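# Put printed block in pull-out basket, close basket

## Task

Place the printed block inside the base cabinet's pull-out basket, then slide that basket fully shut. The robot must end neither fallen nor leaning, or the task fails.

## Robot and tools

ROBOT. A Hello Robot Stretch 4, a single-arm mobile manipulator about 1.6 m tall. It has an omni-wheel base whose rim lies within 0.23 m of the base origin, a lift riding a mast, an arm that telescopes straight forward, a wrist with yaw, pitch and roll, and a five-finger hand. A loose object may occasionally be nudged by an outside push.

FRAMES. Base frame: origin on the floor below the base centre, x ahead, y to the left, z up, in metres. hand_pose is reported in this frame for a hand point 0.045 m in front of the palm; the printed value can be somewhat off. The odometry frame is where the base frame stood at scene start. base_odometry counts wheel turns only, so slip looks like travel. Heading is in rad, left positive, within -3.142 to 3.142.

move. Every argument except cameras and blocking belongs to one action. An action holds base, joints or both, optionally with speeds, pace or contact_limits. The alternative is end_of_arm alone, whose only value is "enable_torque" (it re-powers wrist motors that shut off). A move with no action just reports state and images.
- base: an object carrying one relative command, an offset from where the base last reported itself (or from where it is now, if the previous result showed a move still running). translate_m: metres, forward positive, -2 to 2. strafe_m: metres sideways, left positive, -2 to 2. rotate_rad: radians in place, counter-clockwise seen from above positive, -3.2 to 3.2. translate_m and strafe_m may be combined; the base then travels diagonally in a straight line without turning.
- joints: absolute targets keyed by joint name. lift_m 0 to 1.2 m; arm_m 0 to 0.55 m extension. wrist_yaw_rad -1.134 to 4.276 (0 ahead, positive turns left, 3.14 folded back, above 3.4 it may hit the arm). wrist_pitch_rad -1.117 to 4.259 (0 level, 1.57 pointing down). wrist_roll_rad -1.117 to 4.259 (0 palm up, 1.57 palm facing the robot's right, 3.14 palm down). hand_little, hand_ring, hand_middle, hand_index, hand_thumb_bend: -1 to 1, +1 straight/open, -1 curled. hand_thumb_turn: +1 beside the palm, -1 across in front of it, facing the fingers. hand_force_limit -1 to 1 is a setting: closing stops at a fingertip force scaling from about 0 N to 10 N (15 N on the thumb). hand_speed -0.96 to 1 is a setting: near zero at -1, full speed from +0.48 upward. A joint target past its range gets clipped and reported; any other out-of-range value is refused, and an unknown key makes the call invalid. Done tolerances: 0.004 m for lift and arm, 0.02 rad for wrist, 0.02 for fingers.
- pace: "slow", "default", "fast" or "max". Base tops out at 0.1/0.3/0.4/0.6 m/s and 1/2/3/4 rad/s; lift at 0.15/0.3/0.4/0.5 m/s; arm at 0.1/0.4/0.6/0.7 m/s; the wrist always moves at 1.82 rad/s. A high lift (above 0.2 m) slows the base, down to 0.3 m/s and 1 rad/s at 1.2 m.
- speeds: per-joint top speed (m/s or rad/s) for lift_m, arm_m and the three wrist joints, replacing pace for that joint.
- contact_limits: 0 (gentlest) to 1 (firmest), default 0.5, for arm_m, lift_m, translate_m, strafe_m, rotate_rad. Give each only beside its own command. A base limit persists until an action next names base. Even at 0 the arm needs roughly 15 to 40 N to stop; for a soft press, use 0 with a target 1 to 3 mm beyond first contact. Carrying 1 kg upward needs lift limit 0.15 or above; 2 kg needs 0.3.
- cameras: list from head_camera, head_left_camera, head_right_camera, wrist_camera, or ["all"]. blocking: true (default) waits for rest; false returns within about 0.5 s while motion continues.
Actions are capped near 14 to 15 s. If a call is refused or an unplanned stop occurs, later move, wait and finished_scene calls in that reply are skipped.

OTHER TOOLS. wait: seconds 0 to 10, returns early once running moves settle. stop: brakes all running motions and re-brakes slack wheels. zoom_image: camera plus region [x0, y0, x1, y1] in pixels of that camera's latest image, origin top-left, each side at most 504. show_instructions: reference pages. finished_scene: scene (this scene's number); irreversible, and the goal must stay met without the robot.

RESULTS. "move" reads done or the worst status. Statuses: done, moving, off_target (resting short and maybe still pushing), contact_stop (blocked; that part goes slack), time_out (target dropped), limit_stop_at_own_body, limit_stop_at_tilt (lean above 6 degrees; lift, arm and wheels go slack), torque_fault (wrist motor limp until enable_torque). on_its_own lists uncommanded behaviour such as slack or held joints. lidar_m: 12 distances in metres, 30-degree sectors, first straight ahead, counter-clockwise (4th left, 7th behind, 10th right); "-" means nothing seen or closer than 0.25 m. wrist_depth_mm: 7x7 grid of depth in mm from the top left, "-" unknown. base_tilt degrees (forward, right), about 3 degree bias. Compare turned_by_wheels with turned_by_imu; a gap above about 0.1 rad hints at a collision or slip. motor_effort in percent with peak in brackets; servo_current in mA. hand_stopped_by gives six words (little, ring, middle, index, thumb_bend, thumb_turn): moving, target, force, stalled, fault. The *_load_n values are fingertip force in N, positive when pushed open.

HAND. Fingers extend 0.06 to 0.07 m past the hand point along its +z; palm faces +y. With the thumb turned in front, the hand can wrap objects 0.035 to 0.065 m thick, or handles down to 0.025 m. The wrist camera sits behind the palm heel and can collide. A finger motor moves only when its target changes by 0.002 or more; to tighten, raise the force limit and send a more-closed target. Grip gently with hand_speed at or below -0.94. Start values: hand_force_limit 0, hand_speed -0.8.

AVOID. Self-collision: hand over the base with the lift below about 0.25 m (0.45 pointing down), pitch below -0.2 combined with roll, yaw plus pitch below about -1.1, folded wrist with tilt or roll. Driving or turning with over 1 kg in hand and arm beyond 0.2 m, especially fast; strong pushes or pulls with a raised hand. Tilting, falls, drops, slams, hard hits on fixed things, and excessive finger force.

Each tool is called as name([rows], argument=value, ...), one row to a line, values as JSON.

Reference images:

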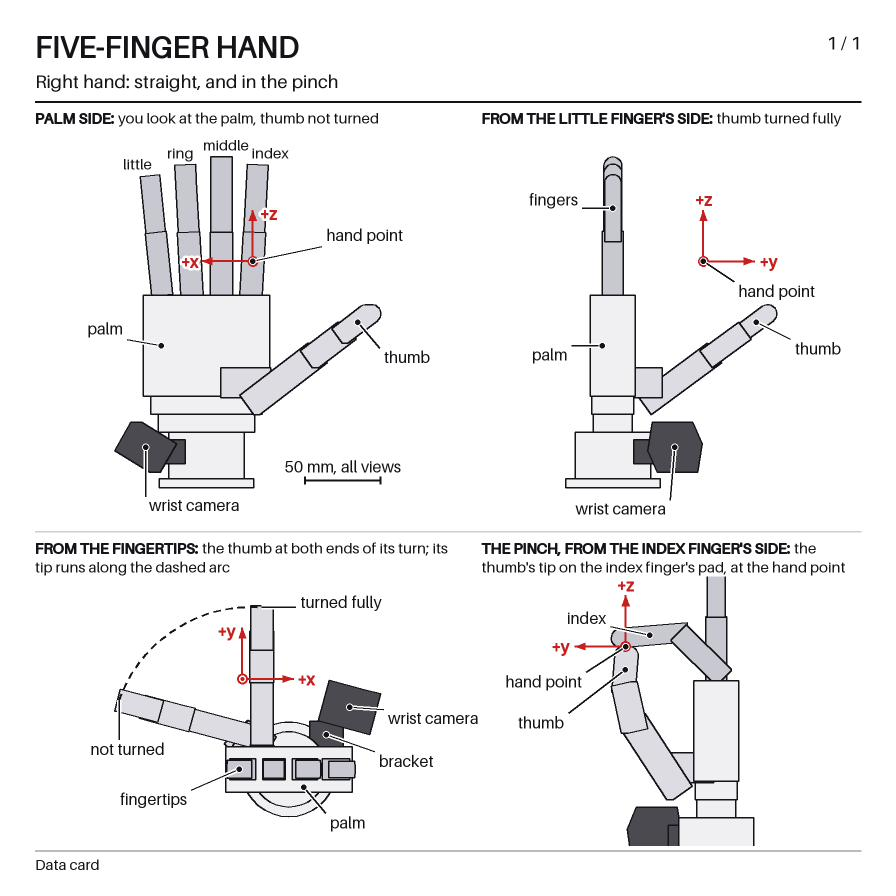

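## Session

move()

Scene clock: 0.00 s.
base_odometry: x=+0.000 y=+0.000 heading=+0.000
turned_by_wheels: +0.000
turned_by_imu: +0.000
base_tilt: forward=-0.2 right=+1.4
lidar_m: 1.26 1.31 1.77 2.10 2.16 1.36 1.35 1.85 2.45 1.82 1.88 1.38
base_status: not commanded
joint_positions: lift_m=+0.124 arm_m=+0.000 wrist_yaw_rad=+3.088 wrist_pitch_rad=+0.004 wrist_roll_rad=+0.000 hand_little=+1.000 hand_ring=+1.000 hand_middle=+1.000 hand_index=+1.000 hand_thumb_turn=+1.000 hand_thumb_bend=+1.000 hand_force_limit=+0.000 hand_speed=-0.800
joint_status: not commanded
measured_speeds: all 0
hand_stopped_by: target,target,target,target,target,target
little_load_n: 0.0
ring_load_n: 0.0
middle_load_n: -0.5
index_load_n: 0.0
thumb_bend_load_n: 0.0
thumb_turn_load_n: 0.5
motor_effort: lift_m=+22 arm_m=-4 wheel_0=+0 wheel_1=-1 wheel_2=-1
servo_current: wrist_yaw_rad=46 wrist_pitch_rad=39 wrist_roll_rad=52
hand_pose: x=-0.0437 y=+0.1300 z=+0.3619 quat_wxyz=(-0.486, -0.487, +0.514, +0.512) (m; base frame)
wrist_depth_mm: 136 218 - - - - - / 116 138 - - - - - / 118 138 - - - - - / 136 156 - - - - - / 136 1808 1808 1921 - - - / 1308 1308 189 184 1397 - - / 917 842 106 - - - -
pictures: head_camera, head_left_camera, head_right_camera, wrist_camera
Images, in order (width x height): head_camera 420x560, head_left_camera 420x672, head_right_camera 420x672, wrist_camera 616x392.

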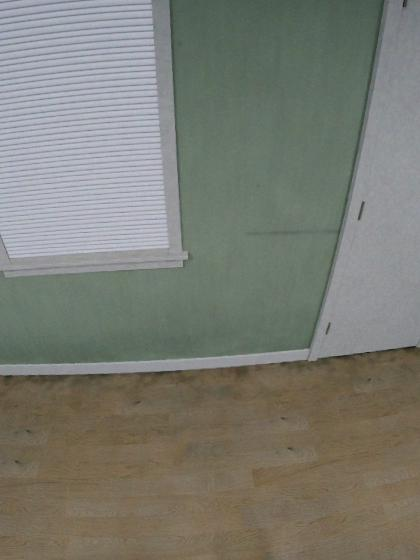

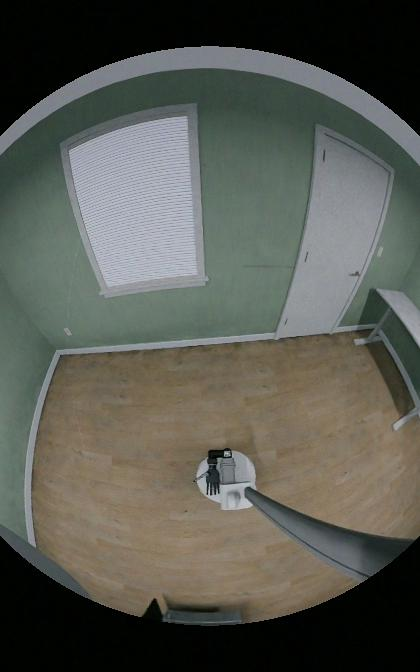

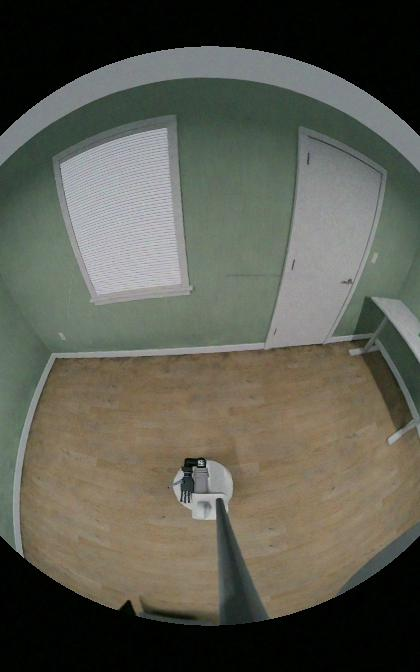

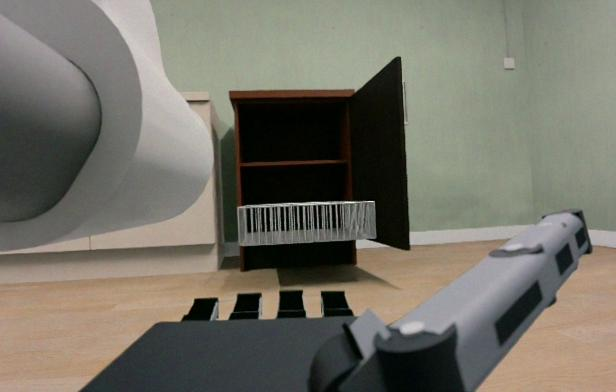

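move(base={"rotate_rad": -1.57}, cameras=["all"])

move(base={"rotate_rad": -1.57}, cameras=["all"])

Scene clock: 2.27 s.
move: done
base_odometry: x=+0.000 y=+0.000 heading=-1.570
turned_by_wheels: -1.570
turned_by_imu: -1.556
base_tilt: forward=-0.2 right=+1.3
lidar_m: 1.85 1.90 1.38 1.28 1.31 1.83 2.07 2.15 1.35 1.32 1.83 2.47
base_status: done
joint_positions: lift_m=+0.124 arm_m=+0.000 wrist_yaw_rad=+3.088 wrist_pitch_rad=+0.004 wrist_roll_rad=+0.000 hand_little=+1.000 hand_ring=+1.000 hand_middle=+1.000 hand_index=+1.000 hand_thumb_turn=+1.000 hand_thumb_bend=+1.000 hand_force_limit=+0.000 hand_speed=-0.800
joint_status: not commanded
measured_speeds: all 0
hand_stopped_by: target,target,target,target,target,target
little_load_n: 0.0
ring_load_n: 0.0
middle_load_n: -0.5
index_load_n: 0.0
thumb_bend_load_n: 0.0
thumb_turn_load_n: 0.0
motor_effort: lift_m=+22(22) arm_m=-4(4) wheel_0=+1(7) wheel_1=+2(12) wheel_2=-1(8)
servo_current: wrist_yaw_rad=46(72) wrist_pitch_rad=39(52) wrist_roll_rad=46(65)
hand_pose: x=-0.0437 y=+0.1300 z=+0.3619 quat_wxyz=(-0.486, -0.487, +0.514, +0.512) (m; base frame)
wrist_depth_mm: 136 224 - - - - - / 119 139 - - - - - / 122 139 - - - - - / 136 157 - - - - - / - - - - - - - / 1336 1281 189 185 1430 - - / 891 842 107 - - - -
pictures: head_camera, head_left_camera, head_right_camera, wrist_camera
Images, in order (width x height): head_camera 420x560, head_left_camera 420x672, head_right_camera 420x672, wrist_camera 616x392.

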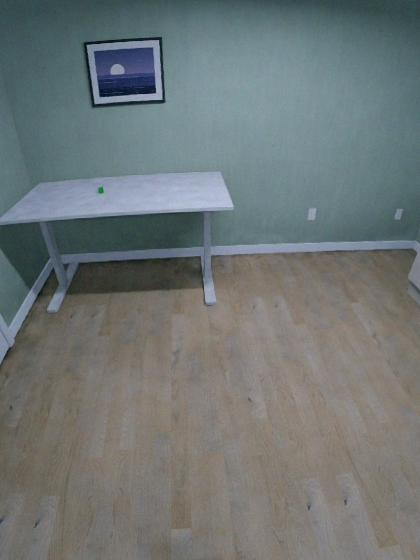

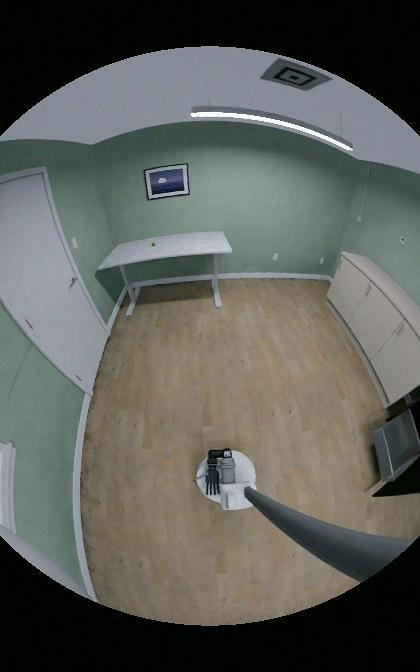

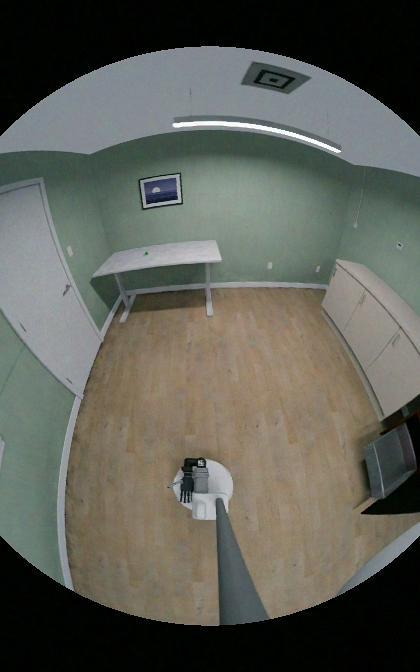

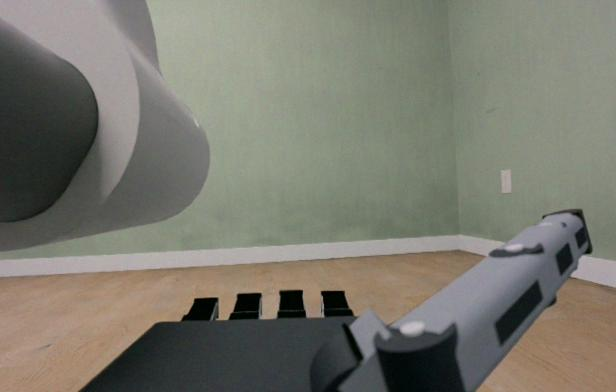

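Scene clock: 4.33 s.
move: done
base_odometry: x=+0.000 y=+0.000 heading=-3.140
turned_by_wheels: -1.570
turned_by_imu: -1.556
base_tilt: forward=-0.1 right=+1.4
lidar_m: 1.32 1.86 2.43 1.87 1.91 1.39 1.27 1.29 1.82 2.07 2.15 1.35
base_status: done
joint_positions: lift_m=+0.124 arm_m=+0.000 wrist_yaw_rad=+3.088 wrist_pitch_rad=+0.004 wrist_roll_rad=+0.000 hand_little=+1.000 hand_ring=+1.000 hand_middle=+1.000 hand_index=+1.000 hand_thumb_turn=+1.000 hand_thumb_bend=+1.000 hand_force_limit=+0.000 hand_speed=-0.800
joint_status: not commanded
measured_speeds: all 0
hand_stopped_by: target,target,target,target,target,target
little_load_n: 0.0
ring_load_n: 0.0
middle_load_n: 0.0
index_load_n: 0.0
thumb_bend_load_n: 0.0
thumb_turn_load_n: 0.0
motor_effort: lift_m=+22(22) arm_m=-4(4) wheel_0=+2(7) wheel_1=+2(11) wheel_2=+0(7)
servo_current: wrist_yaw_rad=52(65) wrist_pitch_rad=46(52) wrist_roll_rad=39(65)
hand_pose: x=-0.0437 y=+0.1300 z=+0.3619 quat_wxyz=(-0.486, -0.487, +0.514, +0.512) (m; base frame)
wrist_depth_mm: 137 225 1397 - 1499 - - / 119 139 - - 1499 - - / 122 139 241 - - - - / 136 157 - - - - - / 136 - - - - - - / 1182 1182 165 137 1308 - - / 917 831 107 - - - -
pictures: head_camera, head_left_camera, head_right_camera, wrist_camera
Images, in order (width x height): head_camera 420x560, head_left_camera 420x672, head_right_camera 420x672, wrist_camera 616x392.

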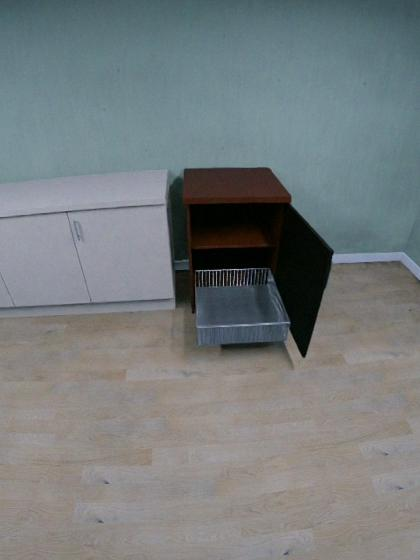

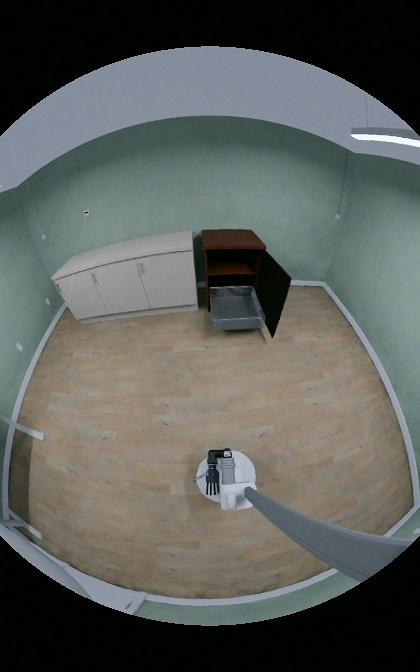

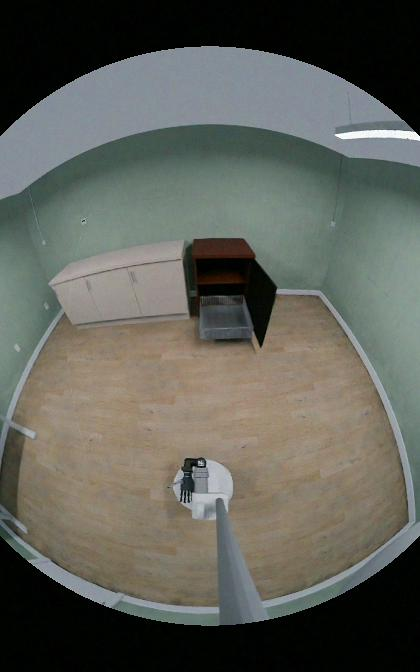

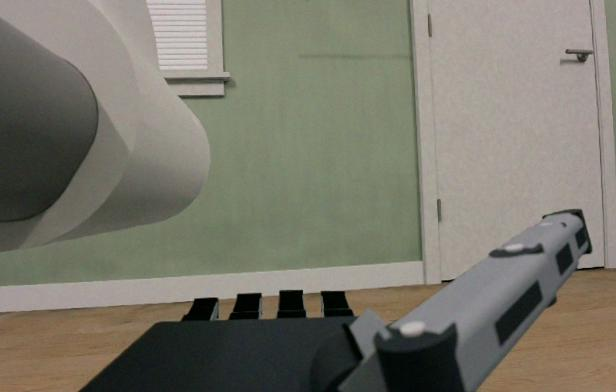

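move(base={"rotate_rad": 1.87}, cameras=["head_camera"])

zoom_image(camera="head_camera", region=[100, 130, 310, 260])

Scene clock: 8.83 s.
move: done
base_odometry: x=+0.000 y=+0.000 heading=-1.270
turned_by_wheels: +1.870
turned_by_imu: +1.854
base_tilt: forward=-0.1 right=+1.4
lidar_m: 1.87 1.48 1.30 1.27 1.50 2.11 2.10 2.42 1.31 1.79 2.06 1.86
base_status: done
joint_positions: lift_m=+0.124 arm_m=+0.000 wrist_yaw_rad=+3.088 wrist_pitch_rad=+0.004 wrist_roll_rad=+0.000 hand_little=+1.000 hand_ring=+1.000 hand_middle=+1.000 hand_index=+1.000 hand_thumb_turn=+1.000 hand_thumb_bend=+1.000 hand_force_limit=+0.000 hand_speed=-0.800
joint_status: not commanded
measured_speeds: all 0
hand_stopped_by: target,target,target,target,target,target
little_load_n: 0.0
ring_load_n: 0.0
middle_load_n: 0.0
index_load_n: 0.0
thumb_bend_load_n: 0.0
thumb_turn_load_n: 0.0
motor_effort: lift_m=+22(22) arm_m=-4(4) wheel_0=+0(7) wheel_1=-1(10) wheel_2=+0(9)
servo_current: wrist_yaw_rad=39(65) wrist_pitch_rad=39(52) wrist_roll_rad=59(72)
hand_pose: x=-0.0437 y=+0.1300 z=+0.3619 quat_wxyz=(-0.486, -0.487, +0.514, +0.512) (m; base frame)
wrist_depth_mm: 137 221 - - - - - / 116 139 - - - - - / 118 138 - - - - - / 132 158 - - - - - / - - - - - - - / 1336 1308 189 185 1430 - - / 917 842 107 - - - -
pictures: head_camera
Images, in order (width x height): head_camera 420x560.

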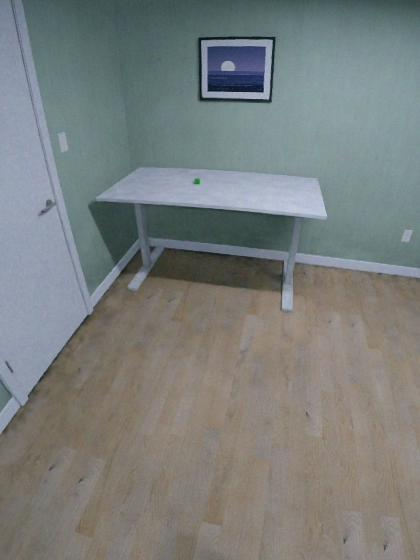

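Scaled by 2.400 from the camera's 420x560 image, which has a finer 1200x1600 frame.

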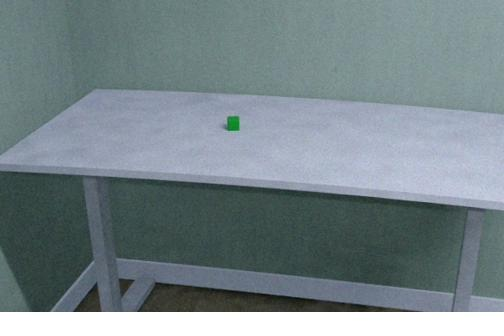

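move(base={"rotate_rad": -0.3}, joints={"lift_m": 0.7})

move(base={"translate_m": 1.1, "strafe_m": 0.72}, joints={"wrist_yaw_rad": 0.0}, cameras=["all"])

Scene clock: 12.70 s.
move: done
base_odometry: x=+0.000 y=+0.000 heading=-1.569
turned_by_wheels: -0.300
turned_by_imu: -0.297
base_tilt: forward=-0.2 right=+1.4
lidar_m: 1.85 1.89 1.36 1.28 1.33 1.85 2.09 2.15 1.34 1.32 1.84 2.45
base_status: done
joint_positions: lift_m=+0.700 arm_m=+0.000 wrist_yaw_rad=+3.088 wrist_pitch_rad=+0.004 wrist_roll_rad=+0.000 hand_little=+1.000 hand_ring=+1.000 hand_middle=+1.000 hand_index=+1.000 hand_thumb_turn=+1.000 hand_thumb_bend=+1.000 hand_force_limit=+0.000 hand_speed=-0.800
joint_status: all done
measured_speeds: all 0
hand_stopped_by: target,target,target,target,target,target
little_load_n: 0.0
ring_load_n: 0.0
middle_load_n: 0.0
index_load_n: 0.0
thumb_bend_load_n: 0.0
thumb_turn_load_n: 0.0
motor_effort: lift_m=+25(29) arm_m=-4(4) wheel_0=+1(5) wheel_1=+2(9) wheel_2=-1(7)
servo_current: wrist_yaw_rad=52(85) wrist_pitch_rad=46(52) wrist_roll_rad=52(72)
hand_pose: x=-0.0437 y=+0.1300 z=+0.9373 quat_wxyz=(-0.486, -0.487, +0.514, +0.512) (m; base frame)
wrist_depth_mm: 137 225 - - - - - / 119 139 - - - - - / 122 139 - - - - - / 136 157 - - - - - / - - - - - - - / - - 208 185 - - - / - - 107 - - - -
pictures: none

Scene clock: 18.43 s.
move: done
base_odometry: x=+0.721 y=-1.099 heading=-1.570
turned_by_wheels: +0.000
turned_by_imu: -0.006
base_tilt: forward=-0.1 right=+1.4
lidar_m: 0.73 0.75 0.64 0.59 0.63 0.88 2.29 3.29 2.32 2.44 1.11 0.78
base_status: done
joint_positions: lift_m=+0.700 arm_m=+0.000 wrist_yaw_rad=+0.002 wrist_pitch_rad=+0.004 wrist_roll_rad=+0.000 hand_little=+1.000 hand_ring=+1.000 hand_middle=+1.000 hand_index=+1.000 hand_thumb_turn=+1.000 hand_thumb_bend=+1.000 hand_force_limit=+0.000 hand_speed=-0.800
joint_status: all done
measured_speeds: all 0
hand_stopped_by: target,target,target,target,target,target
little_load_n: 0.0
ring_load_n: 0.5
middle_load_n: 0.0
index_load_n: 0.0
thumb_bend_load_n: 0.0
thumb_turn_load_n: 0.0
motor_effort: lift_m=+25(25) arm_m=-4(4) wheel_0=-3(5) wheel_1=+1(11) wheel_2=+0(9)
servo_current: wrist_yaw_rad=39(111) wrist_pitch_rad=39(59) wrist_roll_rad=59(65)
hand_pose: x=+0.3932 y=-0.1179 z=+0.9373 quat_wxyz=(+0.499, +0.500, +0.501, +0.500) (m; base frame)
wrist_depth_mm: - - 1255 1255 1308 - - / - - - - - - - / - - - - - - - / - - - - - - - / - - - - - - - / - - 164 136 - - - / - - 106 - - - -
pictures: head_camera, head_left_camera, head_right_camera, wrist_camera
Images, in order (width x height): head_camera 420x560, head_left_camera 420x672, head_right_camera 420x672, wrist_camera 616x392.

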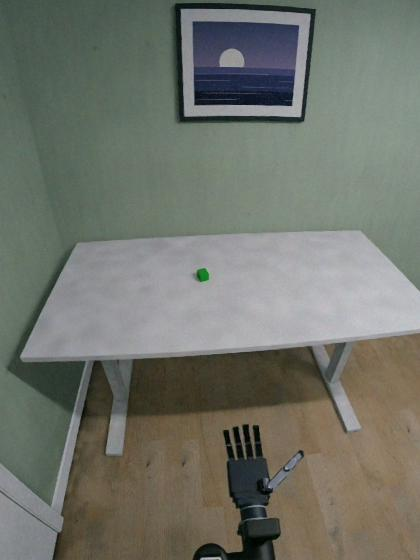

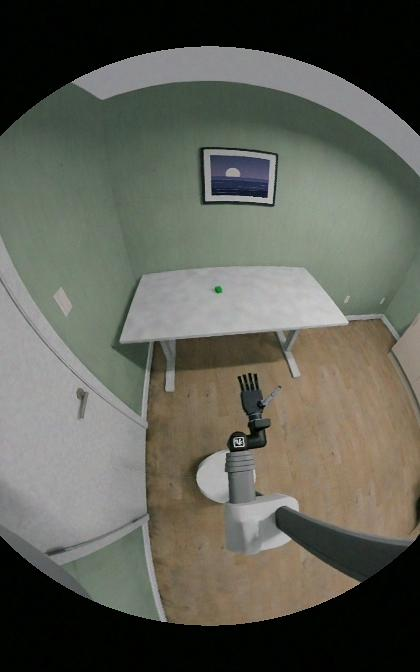

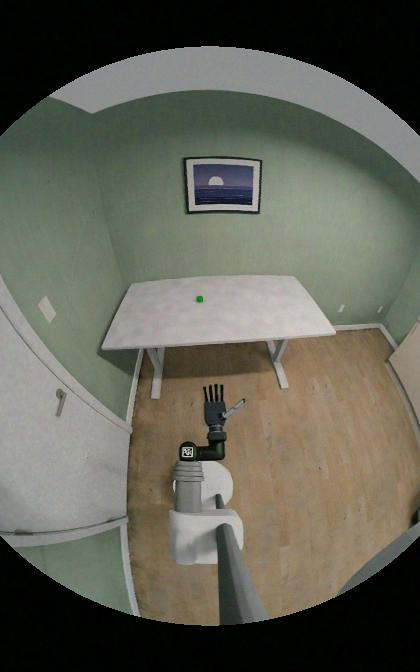

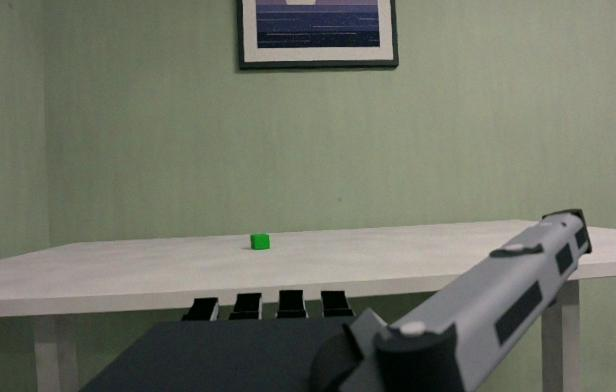

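move(joints={"lift_m": 0.9}, cameras=["head_camera", "wrist_camera"])

zoom_image(camera="head_camera", region=[130, 220, 280, 340])

zoom_image(camera="wrist_camera", region=[180, 200, 380, 330])

Scene clock: 21.13 s.
move: done
base_odometry: x=+0.721 y=-1.099 heading=-1.570
turned_by_wheels: +0.000
turned_by_imu: +0.000
base_tilt: forward=-0.1 right=+1.4
lidar_m: 0.74 0.76 0.64 0.59 0.63 0.87 2.27 3.29 2.30 2.45 1.12 0.77
base_status: not commanded
joint_positions: lift_m=+0.900 arm_m=+0.000 wrist_yaw_rad=+0.002 wrist_pitch_rad=+0.004 wrist_roll_rad=+0.000 hand_little=+1.000 hand_ring=+1.000 hand_middle=+1.000 hand_index=+1.000 hand_thumb_turn=+1.000 hand_thumb_bend=+1.000 hand_force_limit=+0.000 hand_speed=-0.800
joint_status: all done
measured_speeds: all 0
hand_stopped_by: target,target,target,target,target,target
little_load_n: 0.0
ring_load_n: 0.5
middle_load_n: 0.0
index_load_n: 0.0
thumb_bend_load_n: 0.0
thumb_turn_load_n: 0.0
motor_effort: lift_m=+25(29) arm_m=-4(4) wheel_0=-3(3) wheel_1=+1(1) wheel_2=+1(1)
servo_current: wrist_yaw_rad=52(72) wrist_pitch_rad=39(52) wrist_roll_rad=39(72)
hand_pose: x=+0.3932 y=-0.1179 z=+1.1373 quat_wxyz=(+0.499, +0.500, +0.501, +0.500) (m; base frame)
wrist_depth_mm: - - 1229 1255 1308 - - / - - - 1255 1281 - - / - - - - - - - / - - - - - - - / - - - - - - - / - - 165 137 - - - / - - 107 - - - -
pictures: head_camera, wrist_camera
Images, in order (width x height): head_camera 420x560, wrist_camera 616x392.

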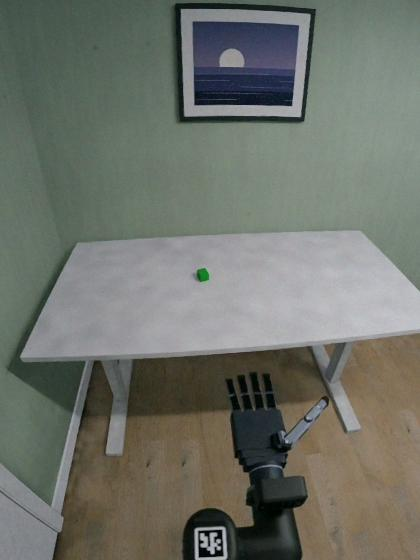

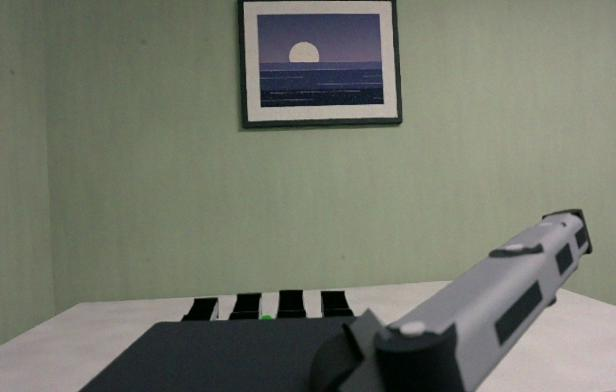

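Scaled by 3.360 from the camera's 420x560 image, which has a finer 1200x1600 frame.

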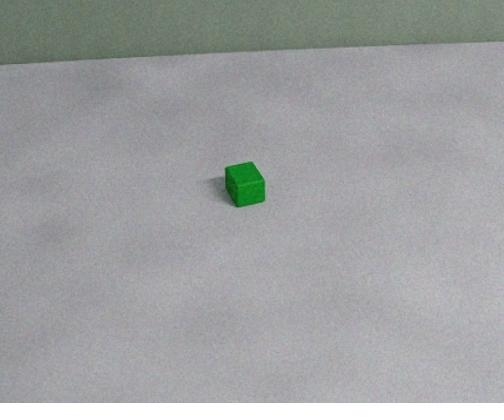

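Scaled by 2.520.

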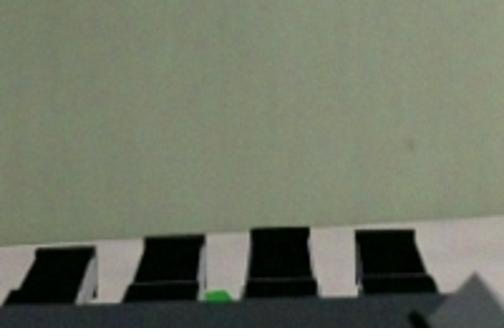

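move(joints={"lift_m": 1.0, "wrist_yaw_rad": 0.4, "wrist_pitch_rad": 0.6, "wrist_roll_rad": 3.14, "hand_thumb_turn": -1, "hand_speed": -0.3}, cameras=["all"])

Scene clock: 25.93 s.
move: done
base_odometry: x=+0.721 y=-1.099 heading=-1.570
turned_by_wheels: +0.000
turned_by_imu: +0.001
base_tilt: forward=-0.2 right=+1.3
lidar_m: 0.72 0.75 0.63 0.60 0.63 0.90 2.27 3.27 2.29 2.44 1.13 0.78
base_status: not commanded
joint_positions: lift_m=+1.000 arm_m=+0.000 wrist_yaw_rad=+0.399 wrist_pitch_rad=+0.600 wrist_roll_rad=+3.136 hand_little=+1.000 hand_ring=+1.000 hand_middle=+1.000 hand_index=+1.000 hand_thumb_turn=-1.000 hand_thumb_bend=+1.000 hand_force_limit=+0.000 hand_speed=-0.300
joint_status: all done
measured_speeds: all 0
hand_stopped_by: target,target,target,target,target,target
little_load_n: 0.0
ring_load_n: 0.0
middle_load_n: 0.0
index_load_n: 0.0
thumb_bend_load_n: 0.0
thumb_turn_load_n: 0.0
motor_effort: lift_m=+25(29) arm_m=-4(4) wheel_0=-2(3) wheel_1=+1(1) wheel_2=+0(1)
servo_current: wrist_yaw_rad=59(78) wrist_pitch_rad=33(65) wrist_roll_rad=59(130)
hand_pose: x=+0.3304 y=+0.0053 z=+1.0030 quat_wxyz=(-0.388, +0.738, -0.487, +0.259) (m; base frame)
wrist_depth_mm: 1098 1118 1118 1118 1182 1098 - / 1229 1255 1255 120 1281 - - / 1336 1397 1499 1430 - - - / - - - - - - - / - - - - - - - / - - 165 - - - - / - - 107 - - - -
pictures: head_camera, head_left_camera, head_right_camera, wrist_camera
Images, in order (width x height): head_camera 420x560, head_left_camera 420x672, head_right_camera 420x672, wrist_camera 616x392.

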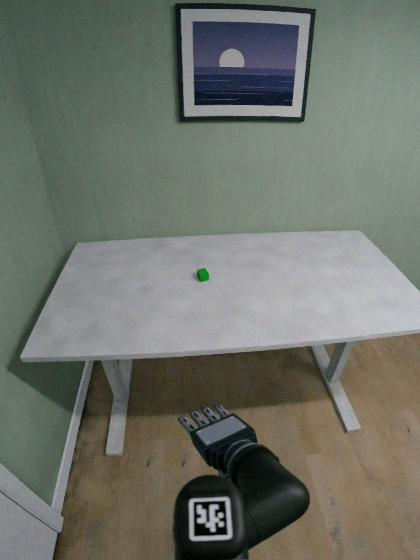

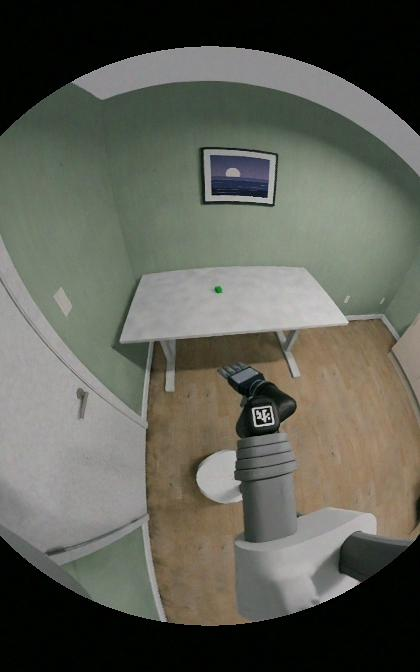

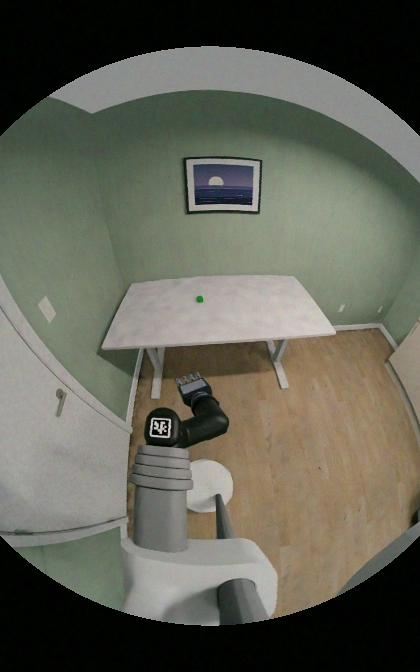

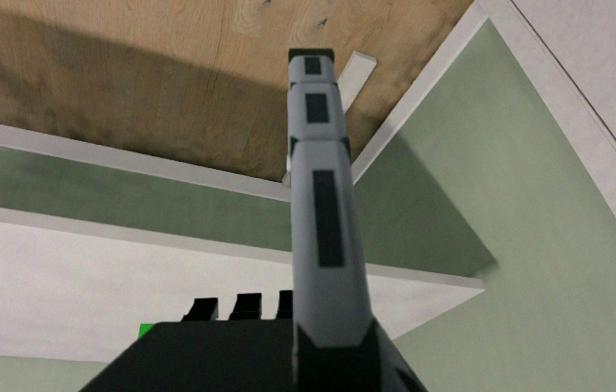

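move(base={"translate_m": 0.35, "strafe_m": 0.04}, joints={"arm_m": 0.3, "lift_m": 0.95}, cameras=["head_camera", "wrist_camera"])

zoom_image(camera="head_camera", region=[100, 220, 300, 420])

Scene clock: 28.97 s.
move: done
base_odometry: x=+0.762 y=-1.449 heading=-1.569
turned_by_wheels: +0.000
turned_by_imu: -0.002
base_tilt: forward=-0.1 right=+1.3
lidar_m: 0.38 0.41 0.54 0.53 0.61 0.85 2.07 2.84 2.52 2.46 0.59 0.40
base_status: done
joint_positions: lift_m=+0.950 arm_m=+0.300 wrist_yaw_rad=+0.399 wrist_pitch_rad=+0.600 wrist_roll_rad=+3.137 hand_little=+1.000 hand_ring=+1.000 hand_middle=+1.000 hand_index=+1.000 hand_thumb_turn=-1.000 hand_thumb_bend=+1.000 hand_force_limit=+0.000 hand_speed=-0.300
joint_status: all done
measured_speeds: all 0
hand_stopped_by: target,target,target,target,target,target
little_load_n: 0.0
ring_load_n: 0.0
middle_load_n: 0.0
index_load_n: 0.0
thumb_bend_load_n: 0.0
thumb_turn_load_n: 0.0
motor_effort: lift_m=+18(23) arm_m=+5(11) wheel_0=+0(6) wheel_1=+2(11) wheel_2=+1(9)
servo_current: wrist_yaw_rad=33(72) wrist_pitch_rad=33(52) wrist_roll_rad=46(65)
hand_pose: x=+0.6298 y=+0.0053 z=+0.9536 quat_wxyz=(-0.388, +0.738, -0.488, +0.259) (m; base frame)
wrist_depth_mm: - - - - - - - / - - - 113 - - - / - - - - - - - / - - - - - - - / - - - - - - - / - - 164 - - - - / - - 107 - - - -
pictures: head_camera, wrist_camera
Images, in order (width x height): head_camera 420x560, wrist_camera 616x392.

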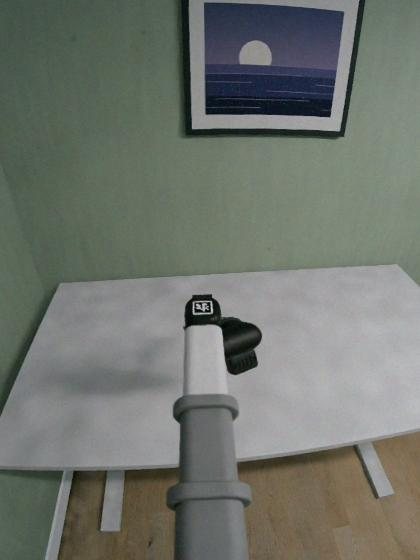

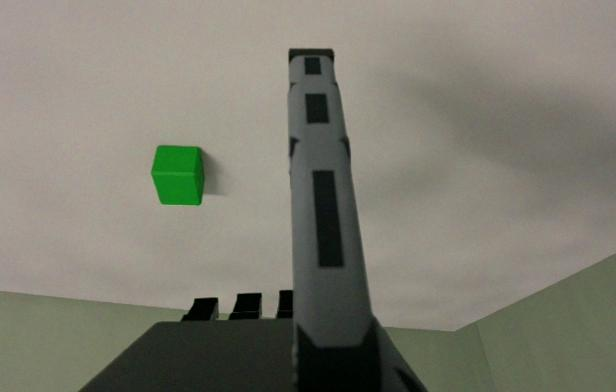

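Scaled by 2.520 from the camera's 420x560 image, which has a finer 1200x1600 frame.

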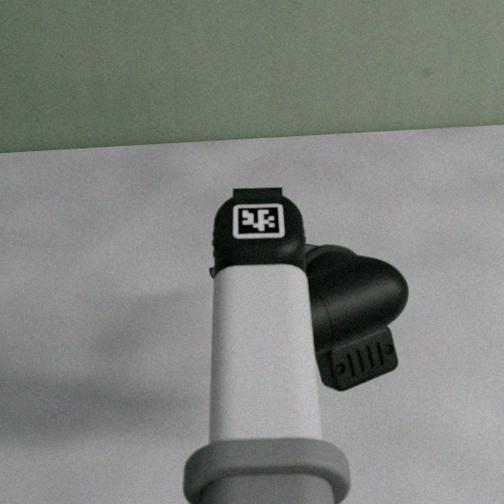

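move(joints={"hand_thumb_bend": 0.0, "hand_index": 0.0, "hand_middle": 0.0, "hand_speed": 0.0, "hand_force_limit": -0.5}, cameras=["head_camera", "wrist_camera"])

Scene clock: 30.93 s.
move: done
base_odometry: x=+0.762 y=-1.449 heading=-1.569
turned_by_wheels: +0.000
turned_by_imu: +0.000
base_tilt: forward=+0.0 right=+1.4
lidar_m: 0.38 0.42 0.53 0.54 0.60 0.83 2.08 2.84 2.53 2.45 0.58 0.41
base_status: not commanded
joint_positions: lift_m=+0.950 arm_m=+0.300 wrist_yaw_rad=+0.399 wrist_pitch_rad=+0.600 wrist_roll_rad=+3.137 hand_little=+1.000 hand_ring=+1.000 hand_middle=+0.000 hand_index=+0.000 hand_thumb_turn=-1.000 hand_thumb_bend=+0.000 hand_force_limit=-0.500 hand_speed=+0.000
joint_status: all done
measured_speeds: all 0
hand_stopped_by: target,target,target,target,target,target
little_load_n: 0.0
ring_load_n: 0.0
middle_load_n: 0.0
index_load_n: 0.0
thumb_bend_load_n: 0.0
thumb_turn_load_n: 0.0
motor_effort: lift_m=+18(18) arm_m=+5(5) wheel_0=+0(0) wheel_1=+1(2) wheel_2=+1(1)
servo_current: wrist_yaw_rad=39(59) wrist_pitch_rad=39(52) wrist_roll_rad=39(78)
hand_pose: x=+0.6298 y=+0.0053 z=+0.9536 quat_wxyz=(-0.388, +0.738, -0.488, +0.259) (m; base frame)
wrist_depth_mm: - - - - - - - / - - - - - - - / - - - - - - - / - - - 115 - - - / - - - - - - - / - - 164 - - - - / - - 106 - - - -
pictures: head_camera, wrist_camera
Images, in order (width x height): head_camera 420x560, wrist_camera 616x392.

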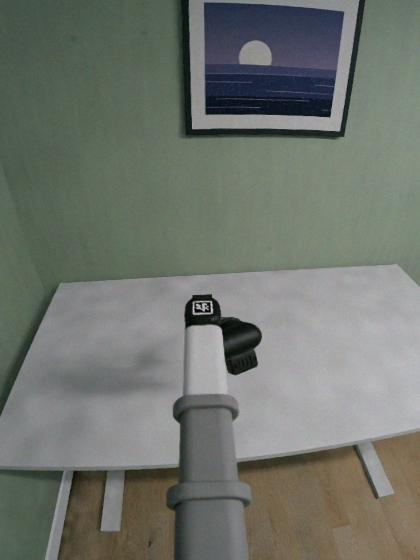

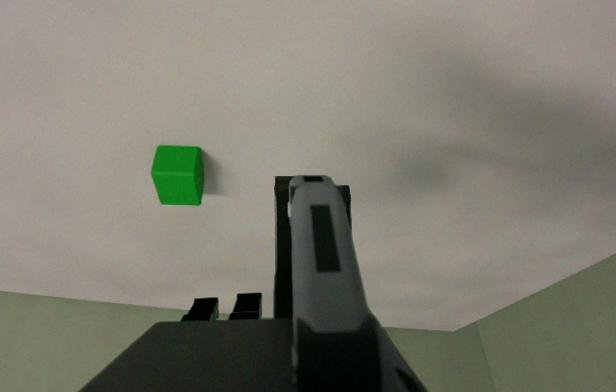

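move(joints={"lift_m": 0.88, "hand_thumb_bend": 1.0, "hand_index": 1.0, "hand_middle": 1.0}, cameras=["wrist_camera"])

zoom_image(camera="wrist_camera", region=[100, 50, 260, 210])

Scene clock: 33.37 s.
move: done
base_odometry: x=+0.762 y=-1.449 heading=-1.569
turned_by_wheels: +0.000
turned_by_imu: +0.000
base_tilt: forward=+0.0 right=+1.3
lidar_m: 0.38 0.41 0.53 0.55 0.60 0.83 2.10 2.84 2.51 2.46 0.59 0.41
base_status: not commanded
joint_positions: lift_m=+0.880 arm_m=+0.300 wrist_yaw_rad=+0.399 wrist_pitch_rad=+0.600 wrist_roll_rad=+3.137 hand_little=+1.000 hand_ring=+1.000 hand_middle=+1.000 hand_index=+1.000 hand_thumb_turn=-1.000 hand_thumb_bend=+1.000 hand_force_limit=-0.500 hand_speed=+0.000
joint_status: all done
measured_speeds: all 0
hand_stopped_by: target,target,target,target,target,target
little_load_n: 0.0
ring_load_n: 0.0
middle_load_n: 0.0
index_load_n: 0.0
thumb_bend_load_n: 0.0
thumb_turn_load_n: 0.0
motor_effort: lift_m=+18(19) arm_m=+5(6) wheel_0=+0(0) wheel_1=+1(2) wheel_2=+1(1)
servo_current: wrist_yaw_rad=46(65) wrist_pitch_rad=39(52) wrist_roll_rad=52(65)
hand_pose: x=+0.6298 y=+0.0053 z=+0.8836 quat_wxyz=(-0.388, +0.738, -0.488, +0.259) (m; base frame)
wrist_depth_mm: - - - - - - - / - - - 113 - - - / - - - - - - - / - - - - - - - / - - - - - - - / - - 165 - - - - / - - 106 - - - -
pictures: wrist_camera
Images, in order (width x height): wrist_camera 616x392.

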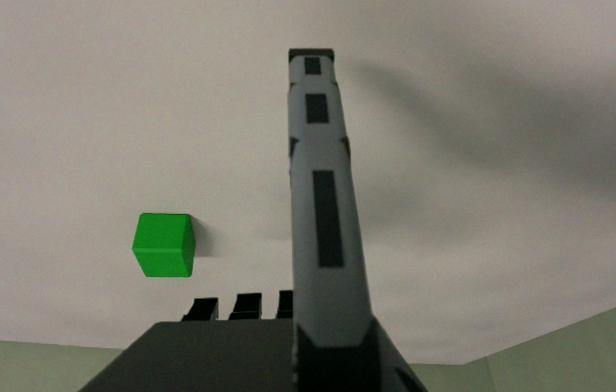

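Scaled by 3.150.

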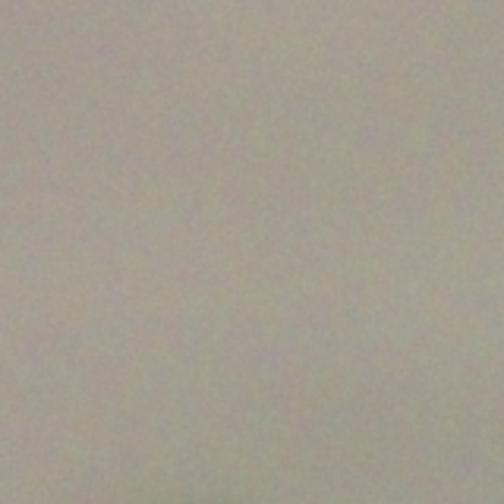

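zoom_image(camera="wrist_camera", region=[100, 180, 230, 300])

Scaled by 3.877.

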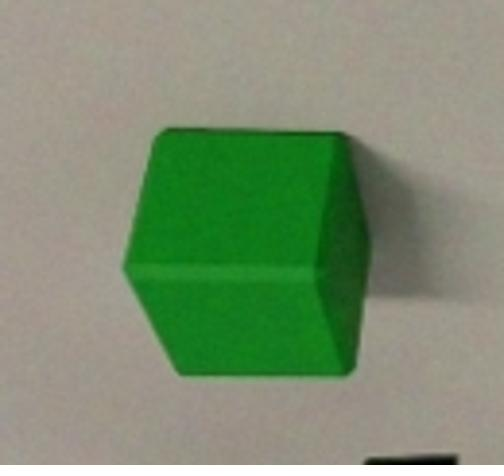

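move(base={"translate_m": 0.1, "strafe_m": -0.051}, joints={"arm_m": 0.396, "lift_m": 0.92}, cameras=["wrist_camera", "head_camera"])

Scene clock: 36.17 s.
move: done
base_odometry: x=+0.711 y=-1.549 heading=-1.569
turned_by_wheels: +0.000
turned_by_imu: +0.000
base_tilt: forward=-0.2 right=+1.4
lidar_m: 0.29 0.31 0.42 0.61 0.63 0.92 2.39 2.86 2.53 2.40 0.44 0.30
base_status: done
joint_positions: lift_m=+0.920 arm_m=+0.396 wrist_yaw_rad=+0.399 wrist_pitch_rad=+0.600 wrist_roll_rad=+3.137 hand_little=+1.000 hand_ring=+1.000 hand_middle=+1.000 hand_index=+1.000 hand_thumb_turn=-1.000 hand_thumb_bend=+1.000 hand_force_limit=-0.500 hand_speed=+0.000
joint_status: all done
measured_speeds: all 0
hand_stopped_by: target,target,target,target,target,target
little_load_n: 0.0
ring_load_n: 0.5
middle_load_n: 0.0
index_load_n: 0.0
thumb_bend_load_n: 0.0
thumb_turn_load_n: 0.0
motor_effort: lift_m=+25(28) arm_m=+6(10) wheel_0=-1(8) wheel_1=+2(8) wheel_2=+2(8)
servo_current: wrist_yaw_rad=59(78) wrist_pitch_rad=33(52) wrist_roll_rad=33(65)
hand_pose: x=+0.7258 y=+0.0053 z=+0.9230 quat_wxyz=(-0.388, +0.738, -0.488, +0.259) (m; base frame)
wrist_depth_mm: - - - - - - - / - - - 113 - - - / - - - - - - - / - - - - - - - / - - - - - - - / - - 165 - - - - / - - 107 - - - -
pictures: head_camera, wrist_camera
Images, in order (width x height): head_camera 420x560, wrist_camera 616x392.

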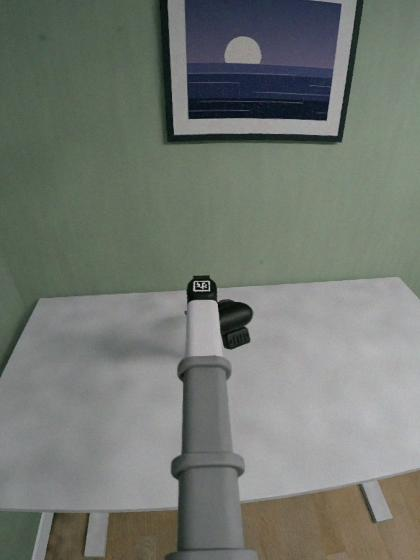

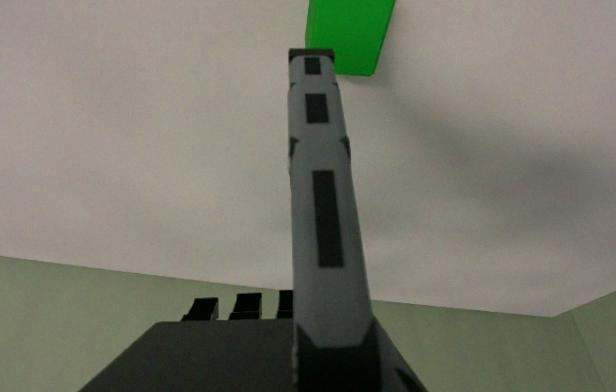

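zoom_image(camera="wrist_camera", region=[260, 0, 440, 120])

Scaled by 2.800.

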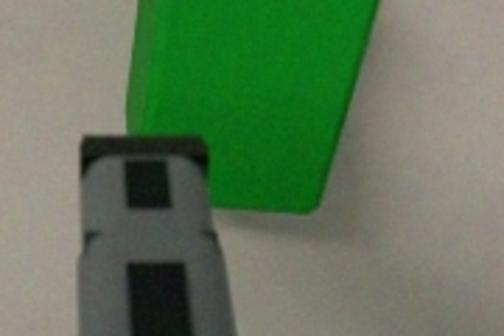

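move(base={"strafe_m": 0.007}, joints={"arm_m": 0.370, "lift_m": 0.875}, cameras=["wrist_camera", "head_camera"])

zoom_image(camera="wrist_camera", region=[200, 0, 440, 200])

Scene clock: 38.50 s.
move: done
base_odometry: x=+0.718 y=-1.549 heading=-1.569
turned_by_wheels: +0.000
turned_by_imu: +0.001
base_tilt: forward=-0.1 right=+1.4
lidar_m: 0.28 0.31 0.41 0.61 0.62 0.90 2.34 2.84 2.56 2.41 0.42 0.32
base_status: done
joint_positions: lift_m=+0.875 arm_m=+0.370 wrist_yaw_rad=+0.399 wrist_pitch_rad=+0.600 wrist_roll_rad=+3.137 hand_little=+1.000 hand_ring=+1.000 hand_middle=+1.000 hand_index=+1.000 hand_thumb_turn=-1.000 hand_thumb_bend=+1.000 hand_force_limit=-0.500 hand_speed=+0.000
joint_status: all done
measured_speeds: all 0
hand_stopped_by: target,target,target,target,target,target
little_load_n: 0.0
ring_load_n: 0.0
middle_load_n: 0.0
index_load_n: 0.0
thumb_bend_load_n: 0.0
thumb_turn_load_n: 0.0
motor_effort: lift_m=+18(25) arm_m=-6(9) wheel_0=+2(7) wheel_1=+0(9) wheel_2=+1(2)
servo_current: wrist_yaw_rad=46(72) wrist_pitch_rad=33(52) wrist_roll_rad=59(72)
hand_pose: x=+0.7001 y=+0.0053 z=+0.8787 quat_wxyz=(-0.388, +0.738, -0.487, +0.259) (m; base frame)
wrist_depth_mm: - - - - - - - / - - - 113 - - - / - - - - - - - / - - - - - - - / - - - - - - - / - - 164 - - - - / - - 107 - - - -
pictures: head_camera, wrist_camera
Images, in order (width x height): head_camera 420x560, wrist_camera 616x392.

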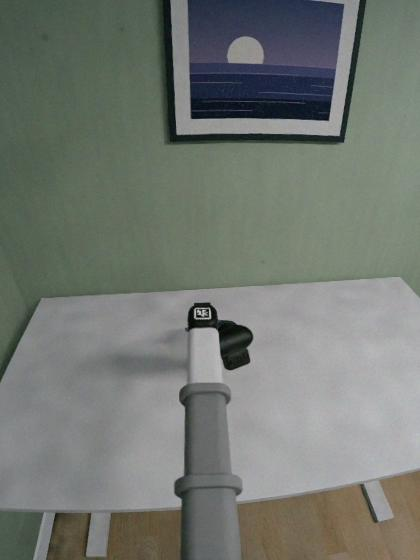

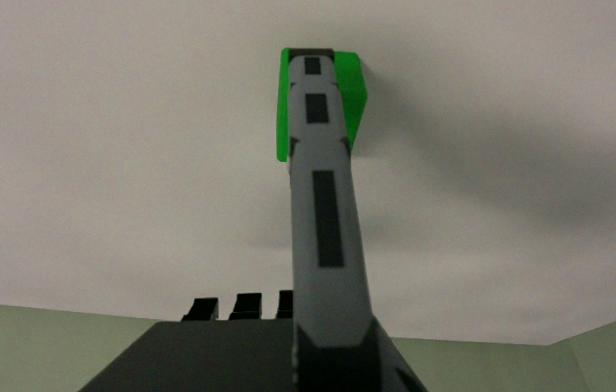

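Scaled by 2.100.

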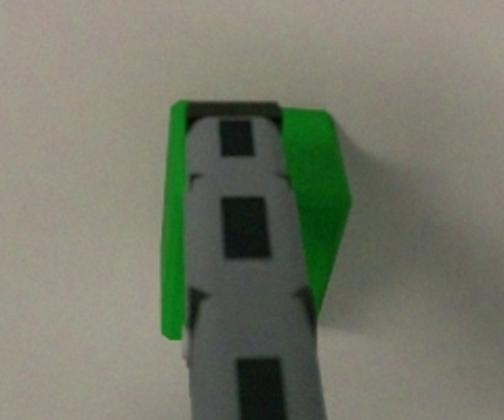

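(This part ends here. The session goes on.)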